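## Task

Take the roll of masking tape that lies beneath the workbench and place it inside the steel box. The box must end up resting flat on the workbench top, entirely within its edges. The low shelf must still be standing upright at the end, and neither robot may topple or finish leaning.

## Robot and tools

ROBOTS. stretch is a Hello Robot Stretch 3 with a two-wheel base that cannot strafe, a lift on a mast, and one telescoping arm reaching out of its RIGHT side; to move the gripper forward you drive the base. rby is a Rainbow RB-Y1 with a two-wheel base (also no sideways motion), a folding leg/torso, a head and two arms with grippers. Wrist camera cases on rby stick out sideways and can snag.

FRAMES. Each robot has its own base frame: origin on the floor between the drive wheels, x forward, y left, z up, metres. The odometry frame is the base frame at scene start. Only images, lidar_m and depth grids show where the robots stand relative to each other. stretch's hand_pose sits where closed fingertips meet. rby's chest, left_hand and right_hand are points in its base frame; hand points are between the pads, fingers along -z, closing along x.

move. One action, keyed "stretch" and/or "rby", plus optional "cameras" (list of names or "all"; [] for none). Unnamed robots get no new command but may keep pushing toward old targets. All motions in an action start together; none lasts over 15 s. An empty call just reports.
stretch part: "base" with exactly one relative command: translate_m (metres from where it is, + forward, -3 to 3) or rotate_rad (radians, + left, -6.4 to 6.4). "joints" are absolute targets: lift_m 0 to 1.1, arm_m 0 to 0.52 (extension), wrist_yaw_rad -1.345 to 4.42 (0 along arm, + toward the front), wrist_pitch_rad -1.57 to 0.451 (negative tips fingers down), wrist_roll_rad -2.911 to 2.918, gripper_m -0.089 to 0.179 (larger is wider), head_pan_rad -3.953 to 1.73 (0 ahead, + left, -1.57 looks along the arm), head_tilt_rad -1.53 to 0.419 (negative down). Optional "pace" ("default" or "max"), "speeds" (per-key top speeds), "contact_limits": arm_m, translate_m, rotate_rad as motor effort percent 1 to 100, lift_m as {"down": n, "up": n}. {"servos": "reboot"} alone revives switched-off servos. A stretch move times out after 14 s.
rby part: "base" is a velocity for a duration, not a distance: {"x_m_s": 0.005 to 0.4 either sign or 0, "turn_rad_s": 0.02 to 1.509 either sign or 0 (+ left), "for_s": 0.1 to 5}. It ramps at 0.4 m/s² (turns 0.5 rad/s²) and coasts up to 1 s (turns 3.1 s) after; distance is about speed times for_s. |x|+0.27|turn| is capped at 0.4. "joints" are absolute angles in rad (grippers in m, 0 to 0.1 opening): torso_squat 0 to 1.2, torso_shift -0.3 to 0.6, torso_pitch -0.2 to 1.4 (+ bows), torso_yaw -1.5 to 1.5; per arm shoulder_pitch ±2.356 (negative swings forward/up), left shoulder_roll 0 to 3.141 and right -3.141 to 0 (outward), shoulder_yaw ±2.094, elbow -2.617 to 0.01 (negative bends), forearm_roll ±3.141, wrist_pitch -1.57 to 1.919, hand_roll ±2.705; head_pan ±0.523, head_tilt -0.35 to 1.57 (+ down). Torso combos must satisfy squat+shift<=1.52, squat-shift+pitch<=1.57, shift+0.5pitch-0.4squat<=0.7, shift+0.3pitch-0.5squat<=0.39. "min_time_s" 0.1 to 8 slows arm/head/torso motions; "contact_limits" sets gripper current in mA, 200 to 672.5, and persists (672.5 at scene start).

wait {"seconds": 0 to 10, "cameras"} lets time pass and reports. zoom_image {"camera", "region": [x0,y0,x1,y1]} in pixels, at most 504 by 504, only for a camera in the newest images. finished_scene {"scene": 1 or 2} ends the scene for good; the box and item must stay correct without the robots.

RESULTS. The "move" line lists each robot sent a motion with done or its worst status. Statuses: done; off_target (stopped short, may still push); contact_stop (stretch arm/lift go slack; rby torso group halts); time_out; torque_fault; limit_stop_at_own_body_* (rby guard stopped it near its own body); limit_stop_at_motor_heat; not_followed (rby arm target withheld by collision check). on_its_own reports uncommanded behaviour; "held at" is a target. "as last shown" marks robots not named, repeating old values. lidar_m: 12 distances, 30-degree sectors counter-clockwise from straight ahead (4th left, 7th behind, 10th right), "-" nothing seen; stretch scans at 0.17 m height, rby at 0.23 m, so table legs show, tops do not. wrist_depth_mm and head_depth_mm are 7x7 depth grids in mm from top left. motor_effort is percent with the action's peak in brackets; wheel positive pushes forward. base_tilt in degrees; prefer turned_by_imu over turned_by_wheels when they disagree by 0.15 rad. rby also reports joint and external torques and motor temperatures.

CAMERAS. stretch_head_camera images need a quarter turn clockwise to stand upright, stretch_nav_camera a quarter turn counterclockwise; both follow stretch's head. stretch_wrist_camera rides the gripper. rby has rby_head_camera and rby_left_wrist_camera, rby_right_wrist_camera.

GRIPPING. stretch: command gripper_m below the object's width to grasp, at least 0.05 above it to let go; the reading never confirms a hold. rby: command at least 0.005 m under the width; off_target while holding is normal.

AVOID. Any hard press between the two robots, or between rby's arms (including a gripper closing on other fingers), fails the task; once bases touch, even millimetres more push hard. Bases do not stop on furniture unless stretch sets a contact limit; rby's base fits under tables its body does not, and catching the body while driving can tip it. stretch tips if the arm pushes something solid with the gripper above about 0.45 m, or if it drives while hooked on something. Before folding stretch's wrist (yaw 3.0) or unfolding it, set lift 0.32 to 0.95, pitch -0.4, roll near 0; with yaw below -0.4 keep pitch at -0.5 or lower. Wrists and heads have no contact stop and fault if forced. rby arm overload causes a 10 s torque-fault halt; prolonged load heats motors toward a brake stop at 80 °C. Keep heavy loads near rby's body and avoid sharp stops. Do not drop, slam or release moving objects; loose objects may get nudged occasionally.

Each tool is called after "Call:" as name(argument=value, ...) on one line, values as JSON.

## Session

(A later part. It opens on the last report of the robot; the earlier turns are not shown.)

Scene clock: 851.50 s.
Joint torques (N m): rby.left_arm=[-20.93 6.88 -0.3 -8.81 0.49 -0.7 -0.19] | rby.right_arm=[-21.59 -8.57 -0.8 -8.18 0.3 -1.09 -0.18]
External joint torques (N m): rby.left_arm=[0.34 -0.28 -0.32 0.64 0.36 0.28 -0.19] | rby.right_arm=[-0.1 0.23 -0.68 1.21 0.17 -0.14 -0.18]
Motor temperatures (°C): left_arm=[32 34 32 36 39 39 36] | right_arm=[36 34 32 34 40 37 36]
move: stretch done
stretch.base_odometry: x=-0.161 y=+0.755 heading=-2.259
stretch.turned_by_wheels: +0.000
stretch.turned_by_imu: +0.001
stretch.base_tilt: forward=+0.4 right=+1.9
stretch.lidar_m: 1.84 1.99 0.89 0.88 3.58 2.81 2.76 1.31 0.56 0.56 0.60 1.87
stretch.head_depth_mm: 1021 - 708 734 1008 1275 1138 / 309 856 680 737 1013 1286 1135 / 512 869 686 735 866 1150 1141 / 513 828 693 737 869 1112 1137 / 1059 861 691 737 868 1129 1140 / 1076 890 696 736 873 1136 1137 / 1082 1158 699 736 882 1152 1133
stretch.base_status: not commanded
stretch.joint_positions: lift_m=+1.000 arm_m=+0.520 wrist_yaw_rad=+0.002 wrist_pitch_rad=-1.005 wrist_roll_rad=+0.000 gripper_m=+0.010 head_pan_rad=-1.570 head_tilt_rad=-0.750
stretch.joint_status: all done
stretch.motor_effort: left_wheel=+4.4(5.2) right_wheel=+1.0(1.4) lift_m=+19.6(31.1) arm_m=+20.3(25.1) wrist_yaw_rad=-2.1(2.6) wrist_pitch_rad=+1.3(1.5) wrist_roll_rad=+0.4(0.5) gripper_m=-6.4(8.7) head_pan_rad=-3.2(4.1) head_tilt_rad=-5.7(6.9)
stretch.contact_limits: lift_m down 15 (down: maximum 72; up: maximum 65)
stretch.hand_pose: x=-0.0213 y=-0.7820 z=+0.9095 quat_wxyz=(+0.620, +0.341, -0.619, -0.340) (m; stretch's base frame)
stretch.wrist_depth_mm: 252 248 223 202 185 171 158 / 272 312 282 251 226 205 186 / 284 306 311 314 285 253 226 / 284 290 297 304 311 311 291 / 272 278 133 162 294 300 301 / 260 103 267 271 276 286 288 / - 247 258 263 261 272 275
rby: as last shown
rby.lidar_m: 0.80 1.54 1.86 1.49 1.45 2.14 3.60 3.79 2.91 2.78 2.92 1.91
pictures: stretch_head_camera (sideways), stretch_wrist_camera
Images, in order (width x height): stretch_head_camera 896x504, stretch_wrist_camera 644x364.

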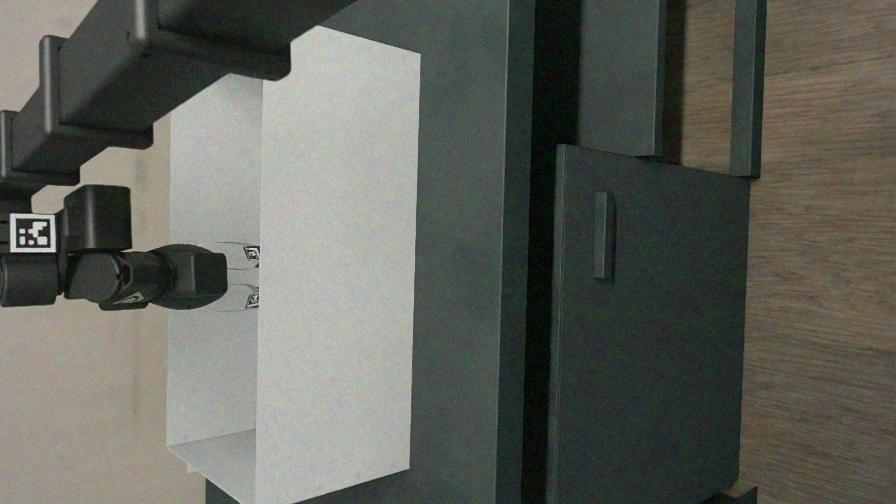

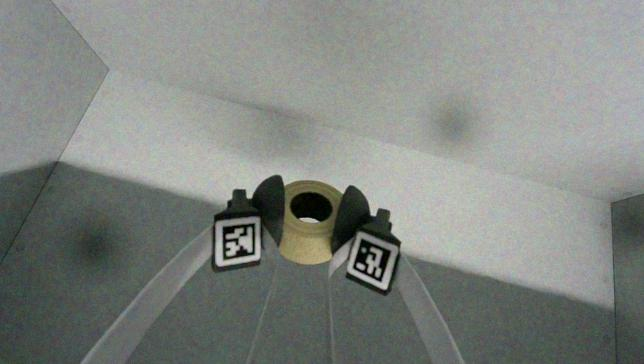

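Call:
move(stretch={"joints": {"lift_m": 0.957}, "speeds": {"lift_m": 0.05}, "contact_limits": {"lift_m": {"down": 15}}}, cameras=["stretch_wrist_camera", "stretch_head_camera"])

Scene clock: 857.77 s.
Joint torques (N m): rby.left_arm=[-20.82 6.64 -0.49 -8.71 0.5 -0.64 -0.13] | rby.right_arm=[-21.53 -8.45 -0.76 -8.16 0.34 -1.16 -0.18]
External joint torques (N m): rby.left_arm=[0.45 -0.53 -0.51 0.74 0.37 0.34 -0.13] | rby.right_arm=[-0.04 0.35 -0.64 1.23 0.21 -0.21 -0.18]
Motor temperatures (°C): left_arm=[32 34 32 36 39 39 36] | right_arm=[36 34 32 34 40 37 36]
move: stretch done
stretch.base_odometry: x=-0.161 y=+0.755 heading=-2.259
stretch.turned_by_wheels: +0.000
stretch.turned_by_imu: +0.001
stretch.base_tilt: forward=+0.4 right=+1.9
stretch.lidar_m: 1.84 1.99 0.89 0.88 3.57 2.81 2.76 1.32 0.56 0.56 0.60 1.87
stretch.head_depth_mm: 1063 1127 - 712 1009 1280 1146 / 1039 323 681 734 1009 1276 1136 / 548 841 685 734 873 1153 1136 / 538 605 689 735 871 1118 1132 / 1052 864 693 735 874 1132 1136 / 1080 886 695 736 874 1142 1144 / 1082 1163 702 738 879 1150 1136
stretch.base_status: not commanded
stretch.joint_positions: lift_m=+0.957 arm_m=+0.520 wrist_yaw_rad=+0.002 wrist_pitch_rad=-1.005 wrist_roll_rad=+0.000 gripper_m=+0.010 head_pan_rad=-1.570 head_tilt_rad=-0.750
stretch.joint_status: all done
stretch.motor_effort: left_wheel=+4.7(5.1) right_wheel=+0.9(1.4) lift_m=+17.3(20.7) arm_m=+18.6(20.0) wrist_yaw_rad=-2.1(2.7) wrist_pitch_rad=+1.6(1.6) wrist_roll_rad=+0.4(0.7) gripper_m=-6.6(8.0) head_pan_rad=-3.6(4.0) head_tilt_rad=-6.0(6.7)
stretch.contact_limits: lift_m down 15 (down: maximum 72; up: maximum 65)
stretch.hand_pose: x=-0.0213 y=-0.7820 z=+0.8665 quat_wxyz=(+0.620, +0.341, -0.619, -0.340) (m; stretch's base frame)
stretch.wrist_depth_mm: 251 245 224 202 185 170 158 / 264 275 275 251 225 204 186 / 255 260 265 272 273 254 227 / 243 247 253 259 263 272 273 / 230 236 133 162 249 256 261 / 222 104 227 231 234 244 246 / - 211 219 222 223 231 236
rby: as last shown
rby.lidar_m: 0.81 1.52 1.85 1.50 1.47 2.13 3.61 3.79 2.91 2.79 2.92 1.92
rby.motor_effort: left_wheel=-3(4) right_wheel=+5(5)
pictures: stretch_head_camera (sideways), stretch_wrist_camera
Images, in order (width x height): stretch_head_camera 896x504, stretch_wrist_camera 644x364.

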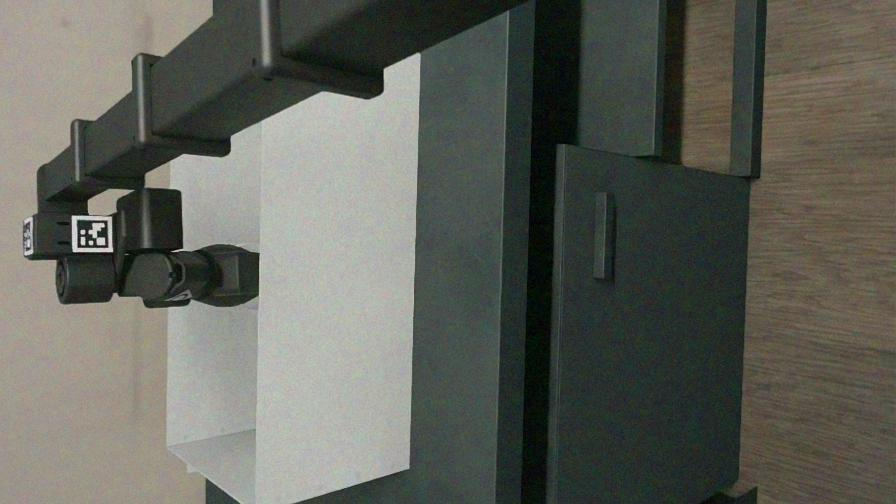

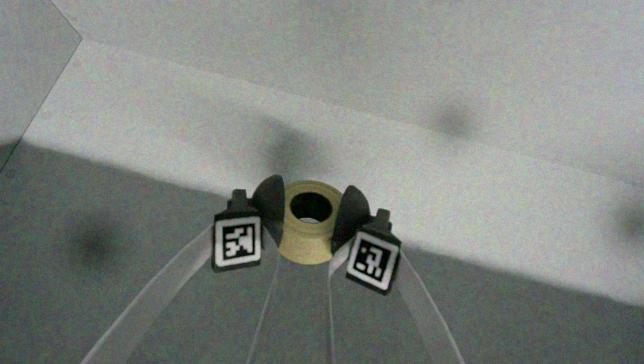

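Call:
move(stretch={"joints": {"lift_m": 0.947}, "speeds": {"lift_m": 0.04}, "contact_limits": {"lift_m": {"down": 14}}}, cameras=["stretch_wrist_camera"])

Call:
move(stretch={"joints": {"gripper_m": 0.11}}, cameras=["stretch_wrist_camera", "stretch_head_camera"])

Scene clock: 867.83 s.
Joint torques (N m): rby.left_arm=[-20.49 6.42 -0.46 -8.77 0.58 -0.77 -0.1] | rby.right_arm=[-21.22 -8.64 -0.72 -8.04 0.35 -1.08 -0.16]
External joint torques (N m): rby.left_arm=[0.79 -0.75 -0.48 0.67 0.44 0.21 -0.1] | rby.right_arm=[0.27 0.16 -0.6 1.35 0.22 -0.13 -0.15]
Motor temperatures (°C): left_arm=[32 34 32 36 39 39 36] | right_arm=[36 34 32 34 40 37 36]
move: stretch contact_stop
stretch.base_odometry: x=-0.161 y=+0.755 heading=-2.259
stretch.turned_by_wheels: +0.000
stretch.turned_by_imu: +0.001
stretch.base_tilt: forward=+0.4 right=+2.0
stretch.lidar_m: 1.85 1.98 0.90 0.88 3.58 2.81 2.76 1.31 0.56 0.56 0.60 1.87
stretch.head_depth_mm: 1058 1134 - 693 1007 1281 1138 / 1048 334 664 733 1005 1276 1145 / 558 837 684 735 868 1153 1138 / 549 584 689 738 875 1117 1137 / 1053 869 692 735 868 1130 1138 / 1075 886 694 733 873 1140 1141 / 1083 1161 701 737 884 1145 1134
stretch.base_status: not commanded
stretch.joint_positions: lift_m=+0.950 arm_m=+0.520 wrist_yaw_rad=-0.002 wrist_pitch_rad=-0.977 wrist_roll_rad=+0.007 gripper_m=+0.010 head_pan_rad=-1.570 head_tilt_rad=-0.750
stretch.joint_status: lift_m contact_stop (moved -0.007 of -0.010)
stretch.on_its_own: lift_m is slack since a contact_stop
stretch.motor_effort: left_wheel=+2.5(4.8) right_wheel=+2.3(2.3) lift_m=+25.2(25.2) arm_m=+4.7(18.8) wrist_yaw_rad=+1.4(2.1) wrist_pitch_rad=-3.8(4.4) wrist_roll_rad=-2.2(2.3) gripper_m=-6.5(8.8) head_pan_rad=-2.9(3.7) head_tilt_rad=-6.3(6.3)
stretch.contact_limits: lift_m down 14 (down: maximum 72; up: maximum 65)
stretch.hand_pose: x=-0.0218 y=-0.7884 z=+0.8624 quat_wxyz=(+0.622, +0.330, -0.626, -0.334) (m; stretch's base frame)
stretch.wrist_depth_mm: 243 230 208 192 177 165 153 / 267 273 264 235 215 196 179 / 253 261 266 270 270 240 217 / 242 246 252 257 262 268 268 / 229 233 132 162 246 253 259 / 218 104 224 228 229 240 245 / - 207 214 220 219 227 232
rby: as last shown
rby.lidar_m: 0.79 1.53 1.85 1.49 1.47 2.12 3.61 3.79 2.91 2.80 2.92 1.92
rby.motor_effort: left_wheel=-4(4) right_wheel=+5(5)
pictures: stretch_wrist_camera
Images, in order (width x height): stretch_wrist_camera 644x364.

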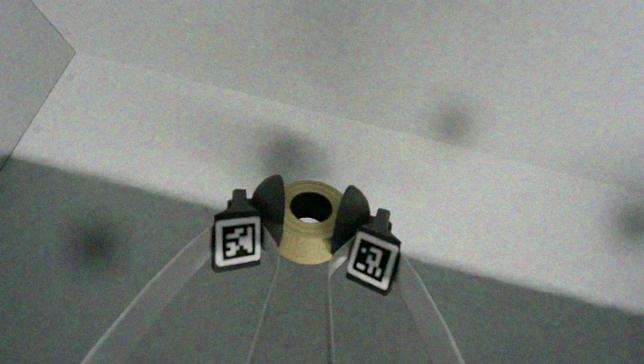

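not run: a stop came earlier in this reply.

Call:
move(stretch={"joints": {"lift_m": 0.957}, "speeds": {"lift_m": 0.05}}, cameras=["stretch_head_camera"])

Call:
move(stretch={"joints": {"gripper_m": 0.11}}, cameras=["stretch_wrist_camera", "stretch_head_camera"])

Scene clock: 877.30 s.
Joint torques (N m): rby.left_arm=[-20.71 6.32 -0.32 -8.76 0.54 -0.79 -0.04] | rby.right_arm=[-21.52 -8.44 -0.76 -8.07 0.35 -1.16 -0.22]
External joint torques (N m): rby.left_arm=[0.56 -0.85 -0.34 0.69 0.4 0.19 -0.04] | rby.right_arm=[-0.03 0.36 -0.64 1.32 0.22 -0.2 -0.21]
Motor temperatures (°C): left_arm=[32 34 32 36 39 39 36] | right_arm=[36 34 32 34 40 37 36]
move: stretch done
stretch.base_odometry: x=-0.161 y=+0.755 heading=-2.259
stretch.turned_by_wheels: +0.000
stretch.turned_by_imu: +0.001
stretch.base_tilt: forward=+0.4 right=+1.9
stretch.lidar_m: 1.84 1.99 0.90 0.88 3.56 2.81 2.76 1.31 0.56 0.56 0.60 1.87
stretch.head_depth_mm: 1055 1137 - 716 1008 1290 1135 / 1047 323 681 736 1010 1280 1135 / 546 840 685 738 870 1160 1134 / 537 602 686 736 866 1115 1135 / 1057 865 696 736 866 1122 1137 / 1074 884 695 736 875 1135 1136 / 1085 1160 697 735 885 1155 1141
stretch.base_status: not commanded
stretch.joint_positions: lift_m=+0.957 arm_m=+0.520 wrist_yaw_rad=-0.002 wrist_pitch_rad=-1.001 wrist_roll_rad=+0.007 gripper_m=+0.010 head_pan_rad=-1.570 head_tilt_rad=-0.750
stretch.joint_status: all done
stretch.motor_effort: left_wheel=+2.1(2.7) right_wheel=+1.9(2.2) lift_m=+34.5(37.3) arm_m=-3.9(26.6) wrist_yaw_rad=+1.5(1.8) wrist_pitch_rad=+0.5(4.2) wrist_roll_rad=-1.9(2.2) gripper_m=-7.4(8.4) head_pan_rad=-2.3(3.4) head_tilt_rad=-5.6(6.6)
stretch.hand_pose: x=-0.0218 y=-0.7828 z=+0.8670 quat_wxyz=(+0.618, +0.338, -0.622, -0.341) (m; stretch's base frame)
stretch.wrist_depth_mm: 250 242 220 202 185 171 159 / 266 276 275 249 223 204 188 / 255 262 267 274 275 254 228 / 244 249 252 259 264 270 273 / 231 238 133 162 249 254 261 / 222 104 226 232 234 242 247 / - 212 219 223 222 230 235
rby: as last shown
rby.lidar_m: 0.80 1.53 1.86 1.49 1.46 2.14 3.61 3.79 2.91 2.80 2.91 1.92
rby.motor_effort: left_wheel=-3(4) right_wheel=+5(5)
pictures: stretch_head_camera (sideways)
Images, in order (width x height): stretch_head_camera 896x504.

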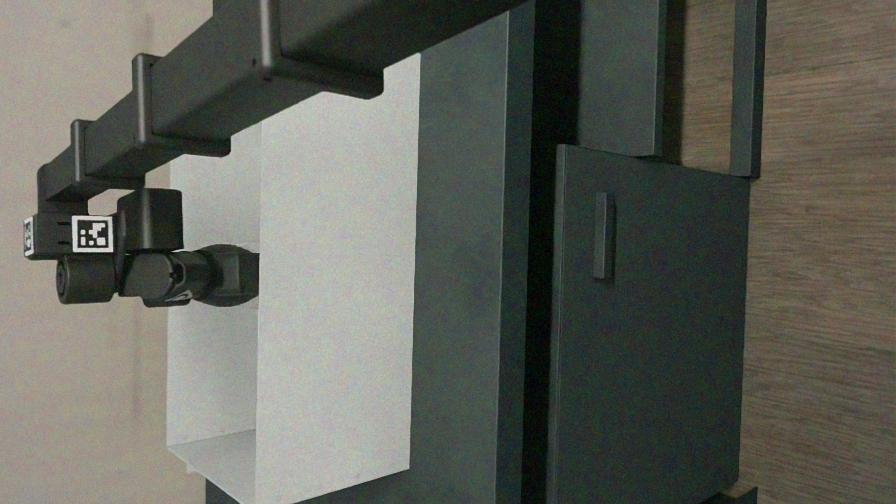

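Scene clock: 878.83 s.
Joint torques (N m): rby.left_arm=[-20.62 6.46 -0.63 -8.74 0.48 -0.66 -0.09] | rby.right_arm=[-21.37 -8.6 -0.64 -8.19 0.38 -1.14 -0.24]
External joint torques (N m): rby.left_arm=[0.65 -0.71 -0.65 0.71 0.35 0.32 -0.09] | rby.right_arm=[0.12 0.2 -0.52 1.2 0.25 -0.19 -0.24]
Motor temperatures (°C): left_arm=[32 34 32 36 39 39 36] | right_arm=[36 34 32 34 40 37 36]
move: stretch done
stretch.base_odometry: x=-0.161 y=+0.755 heading=-2.259
stretch.turned_by_wheels: +0.000
stretch.turned_by_imu: +0.000
stretch.base_tilt: forward=+0.3 right=+1.9
stretch.lidar_m: 1.84 1.99 0.90 0.88 3.57 2.81 2.76 1.32 0.56 0.55 0.60 1.86
stretch.head_depth_mm: 1058 1135 - 716 1009 1284 1139 / 1045 323 681 737 1008 1290 1139 / 547 839 684 733 871 1157 1135 / 538 605 685 735 869 1116 1136 / 1058 862 692 736 871 1126 1140 / 1089 887 696 735 877 1137 1140 / 1082 1162 701 734 881 1152 1136
stretch.base_status: not commanded
stretch.joint_positions: lift_m=+0.957 arm_m=+0.520 wrist_yaw_rad=-0.002 wrist_pitch_rad=-1.001 wrist_roll_rad=+0.007 gripper_m=+0.110 head_pan_rad=-1.570 head_tilt_rad=-0.750
stretch.joint_status: all done
stretch.motor_effort: left_wheel=+2.5(2.8) right_wheel=+1.6(2.3) lift_m=+31.6(34.4) arm_m=+20.7(21.7) wrist_yaw_rad=+1.6(1.7) wrist_pitch_rad=+0.5(0.8) wrist_roll_rad=-2.1(2.3) gripper_m=+0.0(84.0) head_pan_rad=-2.6(3.4) head_tilt_rad=-5.9(6.3)
stretch.hand_pose: x=-0.0218 y=-0.7829 z=+0.8669 quat_wxyz=(+0.618, +0.338, -0.622, -0.341) (m; stretch's base frame)
stretch.wrist_depth_mm: 250 243 220 199 185 171 158 / 268 275 274 249 224 205 187 / 255 261 265 272 273 254 229 / 244 247 252 259 263 270 272 / 233 122 241 245 243 255 261 / 94 223 228 231 230 243 248 / 210 214 219 223 227 225 236
rby.base_odometry: x=+2.514 y=-0.840 heading=-0.833
rby.lidar_m: 0.80 1.54 1.84 1.49 1.46 2.12 3.61 3.79 2.91 2.80 2.92 1.92
rby.base_status: not commanded
rby.joint_positions: torso_squat_rad=+0.050 torso_shift_rad=+0.000 torso_pitch_rad=+0.250 torso_yaw_rad=-0.040 left_shoulder_pitch_rad=-0.988 left_shoulder_roll_rad=+0.195 left_shoulder_yaw_rad=+0.318 left_elbow_rad=-1.302 left_forearm_roll_rad=+0.032 left_wrist_pitch_rad=+1.588 left_hand_roll_rad=-1.610 left_gripper_m=+0.080 right_shoulder_pitch_rad=-0.977 right_shoulder_roll_rad=-0.226 right_shoulder_yaw_rad=-0.340 right_elbow_rad=-1.302 right_forearm_roll_rad=-0.058 right_wrist_pitch_rad=+1.588 right_hand_roll_rad=+1.640 right_gripper_m=+0.080 head_pan_rad=+0.000 head_tilt_rad=+0.200
rby.joint_status: not commanded
rby.motor_effort: left_wheel=-3(4) right_wheel=+5(5)
rby.chest: x=-0.1516 y=+0.0008 z=+1.2795 quat_wxyz=(+0.992, -0.003, +0.124, -0.020) (m; rby's base frame)
rby.left_hand: x=+0.4236 y=+0.2196 z=+1.0437 quat_wxyz=(+0.677, +0.147, -0.160, -0.703) (m; rby's base frame)
rby.right_hand: x=+0.4032 y=-0.2849 z=+1.0496 quat_wxyz=(+0.702, -0.160, -0.147, +0.678) (m; rby's base frame)
pictures: stretch_head_camera (sideways), stretch_wrist_camera
Images, in order (width x height): stretch_head_camera 896x504, stretch_wrist_camera 644x364.

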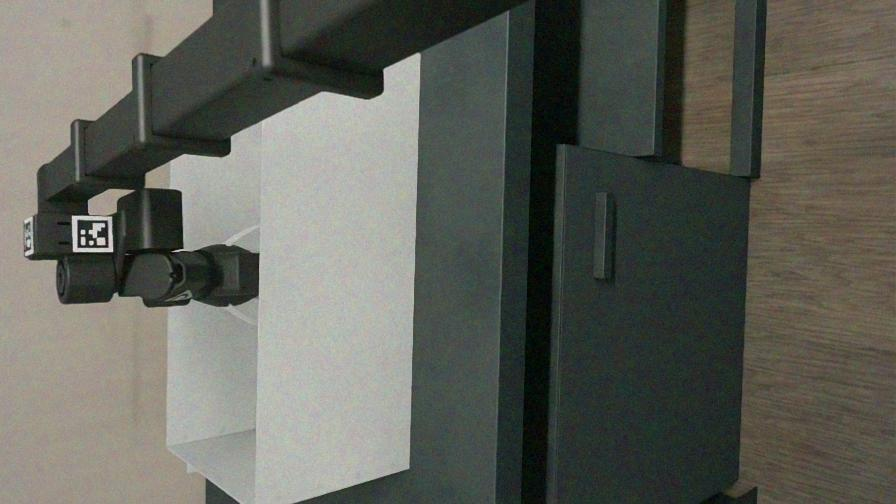

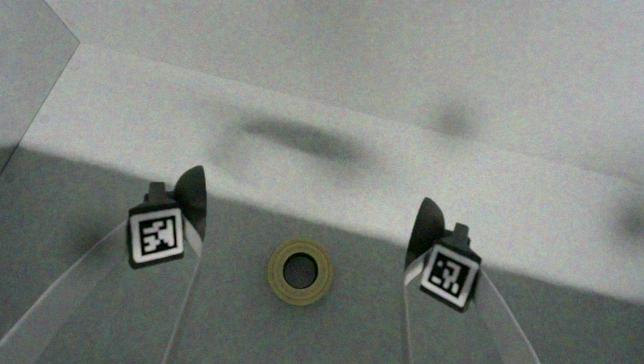

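Call:
move(stretch={"joints": {"lift_m": 1.1}, "speeds": {"lift_m": 0.13}}, cameras=[])

Call:
move(stretch={"joints": {"wrist_pitch_rad": -0.4}}, cameras=[])

Call:
move(stretch={"joints": {"arm_m": 0.01, "wrist_pitch_rad": -0.5}}, cameras=["stretch_wrist_camera", "rby_head_camera", "stretch_nav_camera"])

Scene clock: 889.17 s.
Joint torques (N m): rby.left_arm=[-20.95 6.52 -0.35 -8.7 0.52 -0.76 -0.04] | rby.right_arm=[-21.38 -8.76 -0.94 -8.1 0.34 -1.13 -0.23]
External joint torques (N m): rby.left_arm=[0.32 -0.64 -0.37 0.75 0.39 0.22 -0.05] | rby.right_arm=[0.11 0.04 -0.82 1.3 0.21 -0.18 -0.23]
Motor temperatures (°C): left_arm=[32 34 32 36 39 39 36] | right_arm=[36 34 32 34 40 37 36]
move: stretch done
stretch.base_odometry: x=-0.161 y=+0.755 heading=-2.259
stretch.turned_by_wheels: +0.000
stretch.turned_by_imu: +0.001
stretch.base_tilt: forward=+0.4 right=+1.9
stretch.lidar_m: 1.84 1.99 0.89 0.88 3.58 2.81 2.76 1.31 0.56 0.56 0.60 1.87
stretch.head_depth_mm: 1058 1136 697 736 1010 1273 1147 / 1061 867 680 736 1009 1274 1135 / 1064 870 682 738 872 1153 1137 / 588 875 688 735 866 1115 1140 / 1038 881 692 736 869 1123 1139 / 1080 887 696 735 874 1136 1142 / 1079 1163 700 734 880 1150 1135
stretch.base_status: not commanded
stretch.joint_positions: lift_m=+1.100 arm_m=+0.520 wrist_yaw_rad=-0.002 wrist_pitch_rad=-1.004 wrist_roll_rad=+0.007 gripper_m=+0.110 head_pan_rad=-1.570 head_tilt_rad=-0.750
stretch.joint_status: all done
stretch.motor_effort: left_wheel=+2.5(2.9) right_wheel=+2.2(2.2) lift_m=+35.6(37.9) arm_m=+19.7(21.6) wrist_yaw_rad=+1.8(1.8) wrist_pitch_rad=+1.1(1.5) wrist_roll_rad=-1.8(2.3) gripper_m=+0.1(1.4) head_pan_rad=-2.5(3.6) head_tilt_rad=-5.7(6.2)
stretch.hand_pose: x=-0.0218 y=-0.7823 z=+1.0096 quat_wxyz=(+0.618, +0.339, -0.622, -0.342) (m; stretch's base frame)
stretch.wrist_depth_mm: 250 248 478 492 504 513 532 / 273 313 282 254 247 483 498 / 287 383 384 329 287 255 247 / 299 361 399 410 393 336 294 / 298 122 381 389 155 406 326 / 94 356 365 368 137 382 309 / 315 341 349 355 361 352 297
rby: as last shown
rby.lidar_m: 0.80 1.53 1.85 1.48 1.48 2.14 3.60 3.81 2.90 2.79 2.91 1.92
rby.motor_effort: left_wheel=-3(5) right_wheel=+5(5)
pictures: none
No camera images: "cameras" was empty.

Scene clock: 890.33 s.
Joint torques (N m): rby.left_arm=[-20.61 6.46 -0.47 -8.65 0.62 -0.65 -0.12] | rby.right_arm=[-21.31 -8.63 -0.83 -8.06 0.36 -1.13 -0.16]
External joint torques (N m): rby.left_arm=[0.66 -0.71 -0.5 0.8 0.49 0.33 -0.12] | rby.right_arm=[0.18 0.17 -0.71 1.34 0.23 -0.18 -0.16]
Motor temperatures (°C): left_arm=[32 34 32 36 39 39 36] | right_arm=[36 34 32 34 40 37 36]
move: stretch done
stretch.base_odometry: x=-0.161 y=+0.755 heading=-2.259
stretch.turned_by_wheels: +0.000
stretch.turned_by_imu: +0.000
stretch.base_tilt: forward=+0.3 right=+1.9
stretch.lidar_m: 1.84 1.99 0.90 0.88 3.57 2.81 2.76 1.31 0.56 0.56 0.60 1.87
stretch.head_depth_mm: 1057 1138 692 734 1009 1275 1138 / 1060 870 681 736 1014 1281 1141 / 1070 871 683 734 870 1157 1141 / 1032 879 687 737 870 1117 1137 / 1055 887 691 738 872 1124 1138 / 1083 884 693 734 872 1142 1129 / 1081 1161 699 734 884 1148 1144
stretch.base_status: not commanded
stretch.joint_positions: lift_m=+1.100 arm_m=+0.520 wrist_yaw_rad=-0.002 wrist_pitch_rad=-0.423 wrist_roll_rad=+0.007 gripper_m=+0.110 head_pan_rad=-1.570 head_tilt_rad=-0.750
stretch.joint_status: all done
stretch.motor_effort: left_wheel=+2.6(2.8) right_wheel=+1.9(2.3) lift_m=+34.6(35.9) arm_m=+20.3(21.4) wrist_yaw_rad=+1.4(2.0) wrist_pitch_rad=+4.5(6.9) wrist_roll_rad=-2.3(2.4) gripper_m=-0.1(1.7) head_pan_rad=-2.5(3.3) head_tilt_rad=-5.8(5.9)
stretch.hand_pose: x=-0.0219 y=-0.8887 z=+1.1116 quat_wxyz=(+0.689, +0.148, -0.693, -0.150) (m; stretch's base frame)
stretch.wrist_depth_mm: 559 533 508 484 458 441 424 / 627 588 553 529 505 478 459 / 697 671 624 590 555 533 496 / 788 657 675 664 610 576 552 / 543 122 568 601 155 625 619 / 94 285 498 523 137 562 591 / 325 330 292 275 467 469 508
rby: as last shown
rby.lidar_m: 0.80 1.55 1.84 1.50 1.46 2.14 3.61 3.80 2.91 2.79 2.91 1.91
rby.motor_effort: left_wheel=-4(5) right_wheel=+5(5)
pictures: none
No camera images: "cameras" was empty.

Scene clock: 895.27 s.
Joint torques (N m): rby.left_arm=[-20.89 6.36 -0.27 -8.78 0.55 -0.7 -0.16] | rby.right_arm=[-21.44 -8.36 -0.82 -8.13 0.29 -1.11 -0.23]
External joint torques (N m): rby.left_arm=[0.38 -0.81 -0.29 0.66 0.42 0.28 -0.16] | rby.right_arm=[0.05 0.43 -0.71 1.26 0.16 -0.16 -0.23]
Motor temperatures (°C): left_arm=[32 34 32 36 39 39 36] | right_arm=[36 34 32 34 40 37 36]
move: stretch done
stretch.base_odometry: x=-0.161 y=+0.755 heading=-2.259
stretch.turned_by_wheels: +0.000
stretch.turned_by_imu: +0.001
stretch.base_tilt: forward=+0.4 right=+1.9
stretch.lidar_m: 1.84 1.99 0.89 0.88 3.57 2.81 2.76 1.31 0.56 0.56 0.60 1.87
stretch.head_depth_mm: - - - 694 1016 1271 1135 / - - - - 1010 1287 1140 / - - - - 881 1164 1137 / - - - - 869 1116 1146 / 1074 885 666 738 871 1130 1136 / 1084 885 684 738 874 1138 1136 / 1089 1164 701 737 882 1148 1134
stretch.base_status: not commanded
stretch.joint_positions: lift_m=+1.100 arm_m=+0.010 wrist_yaw_rad=-0.002 wrist_pitch_rad=-0.512 wrist_roll_rad=+0.007 gripper_m=+0.110 head_pan_rad=-1.570 head_tilt_rad=-0.750
stretch.joint_status: all done
stretch.motor_effort: left_wheel=+2.6(2.9) right_wheel=+1.7(2.4) lift_m=+26.8(34.8) arm_m=-21.2(24.3) wrist_yaw_rad=+1.5(1.9) wrist_pitch_rad=+2.5(6.2) wrist_roll_rad=-2.0(2.3) gripper_m=-0.8(1.8) head_pan_rad=-2.1(3.3) head_tilt_rad=-5.6(6.1)
stretch.hand_pose: x=-0.0219 y=-0.3666 z=+1.0922 quat_wxyz=(+0.682, +0.178, -0.686, -0.180) (m; stretch's base frame)
stretch.wrist_depth_mm: - - 989 980 956 907 859 / - - 664 692 666 972 968 / - 660 501 474 472 658 960 / 572 577 560 535 500 676 765 / 525 122 522 552 155 600 632 / 95 - 496 498 137 515 545 / - - - 690 - 460 474
rby: as last shown
rby.lidar_m: 0.80 1.53 1.85 1.49 1.45 2.14 3.61 3.78 2.91 2.80 2.92 1.92
pictures: rby_head_camera, stretch_nav_camera (sideways), stretch_wrist_camera
Images, in order (width x height): rby_head_camera 896x504, stretch_nav_camera 672x504, stretch_wrist_camera 644x364.

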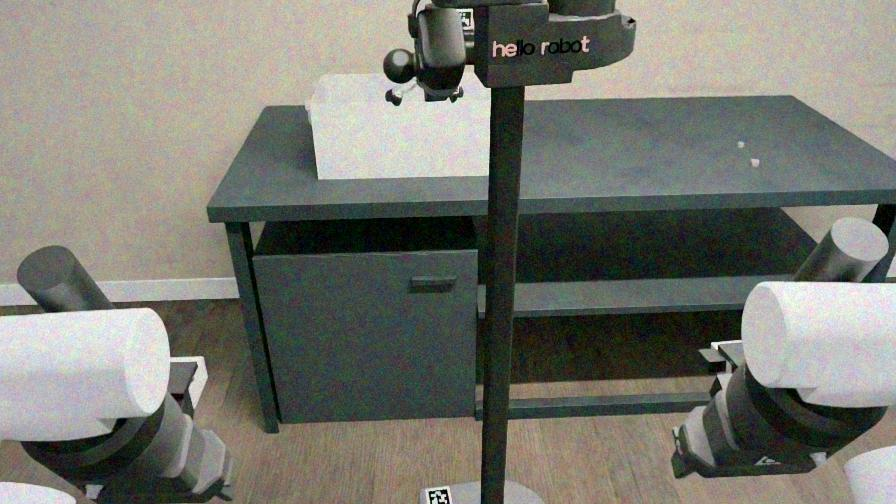

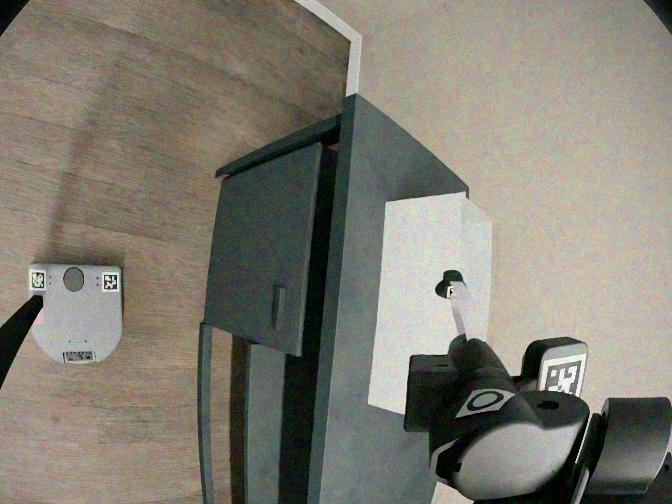

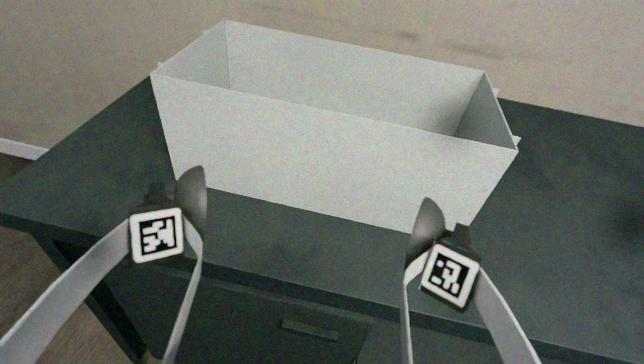

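Call:
finished_scene(scene=2)

The scene is finished: the task was done.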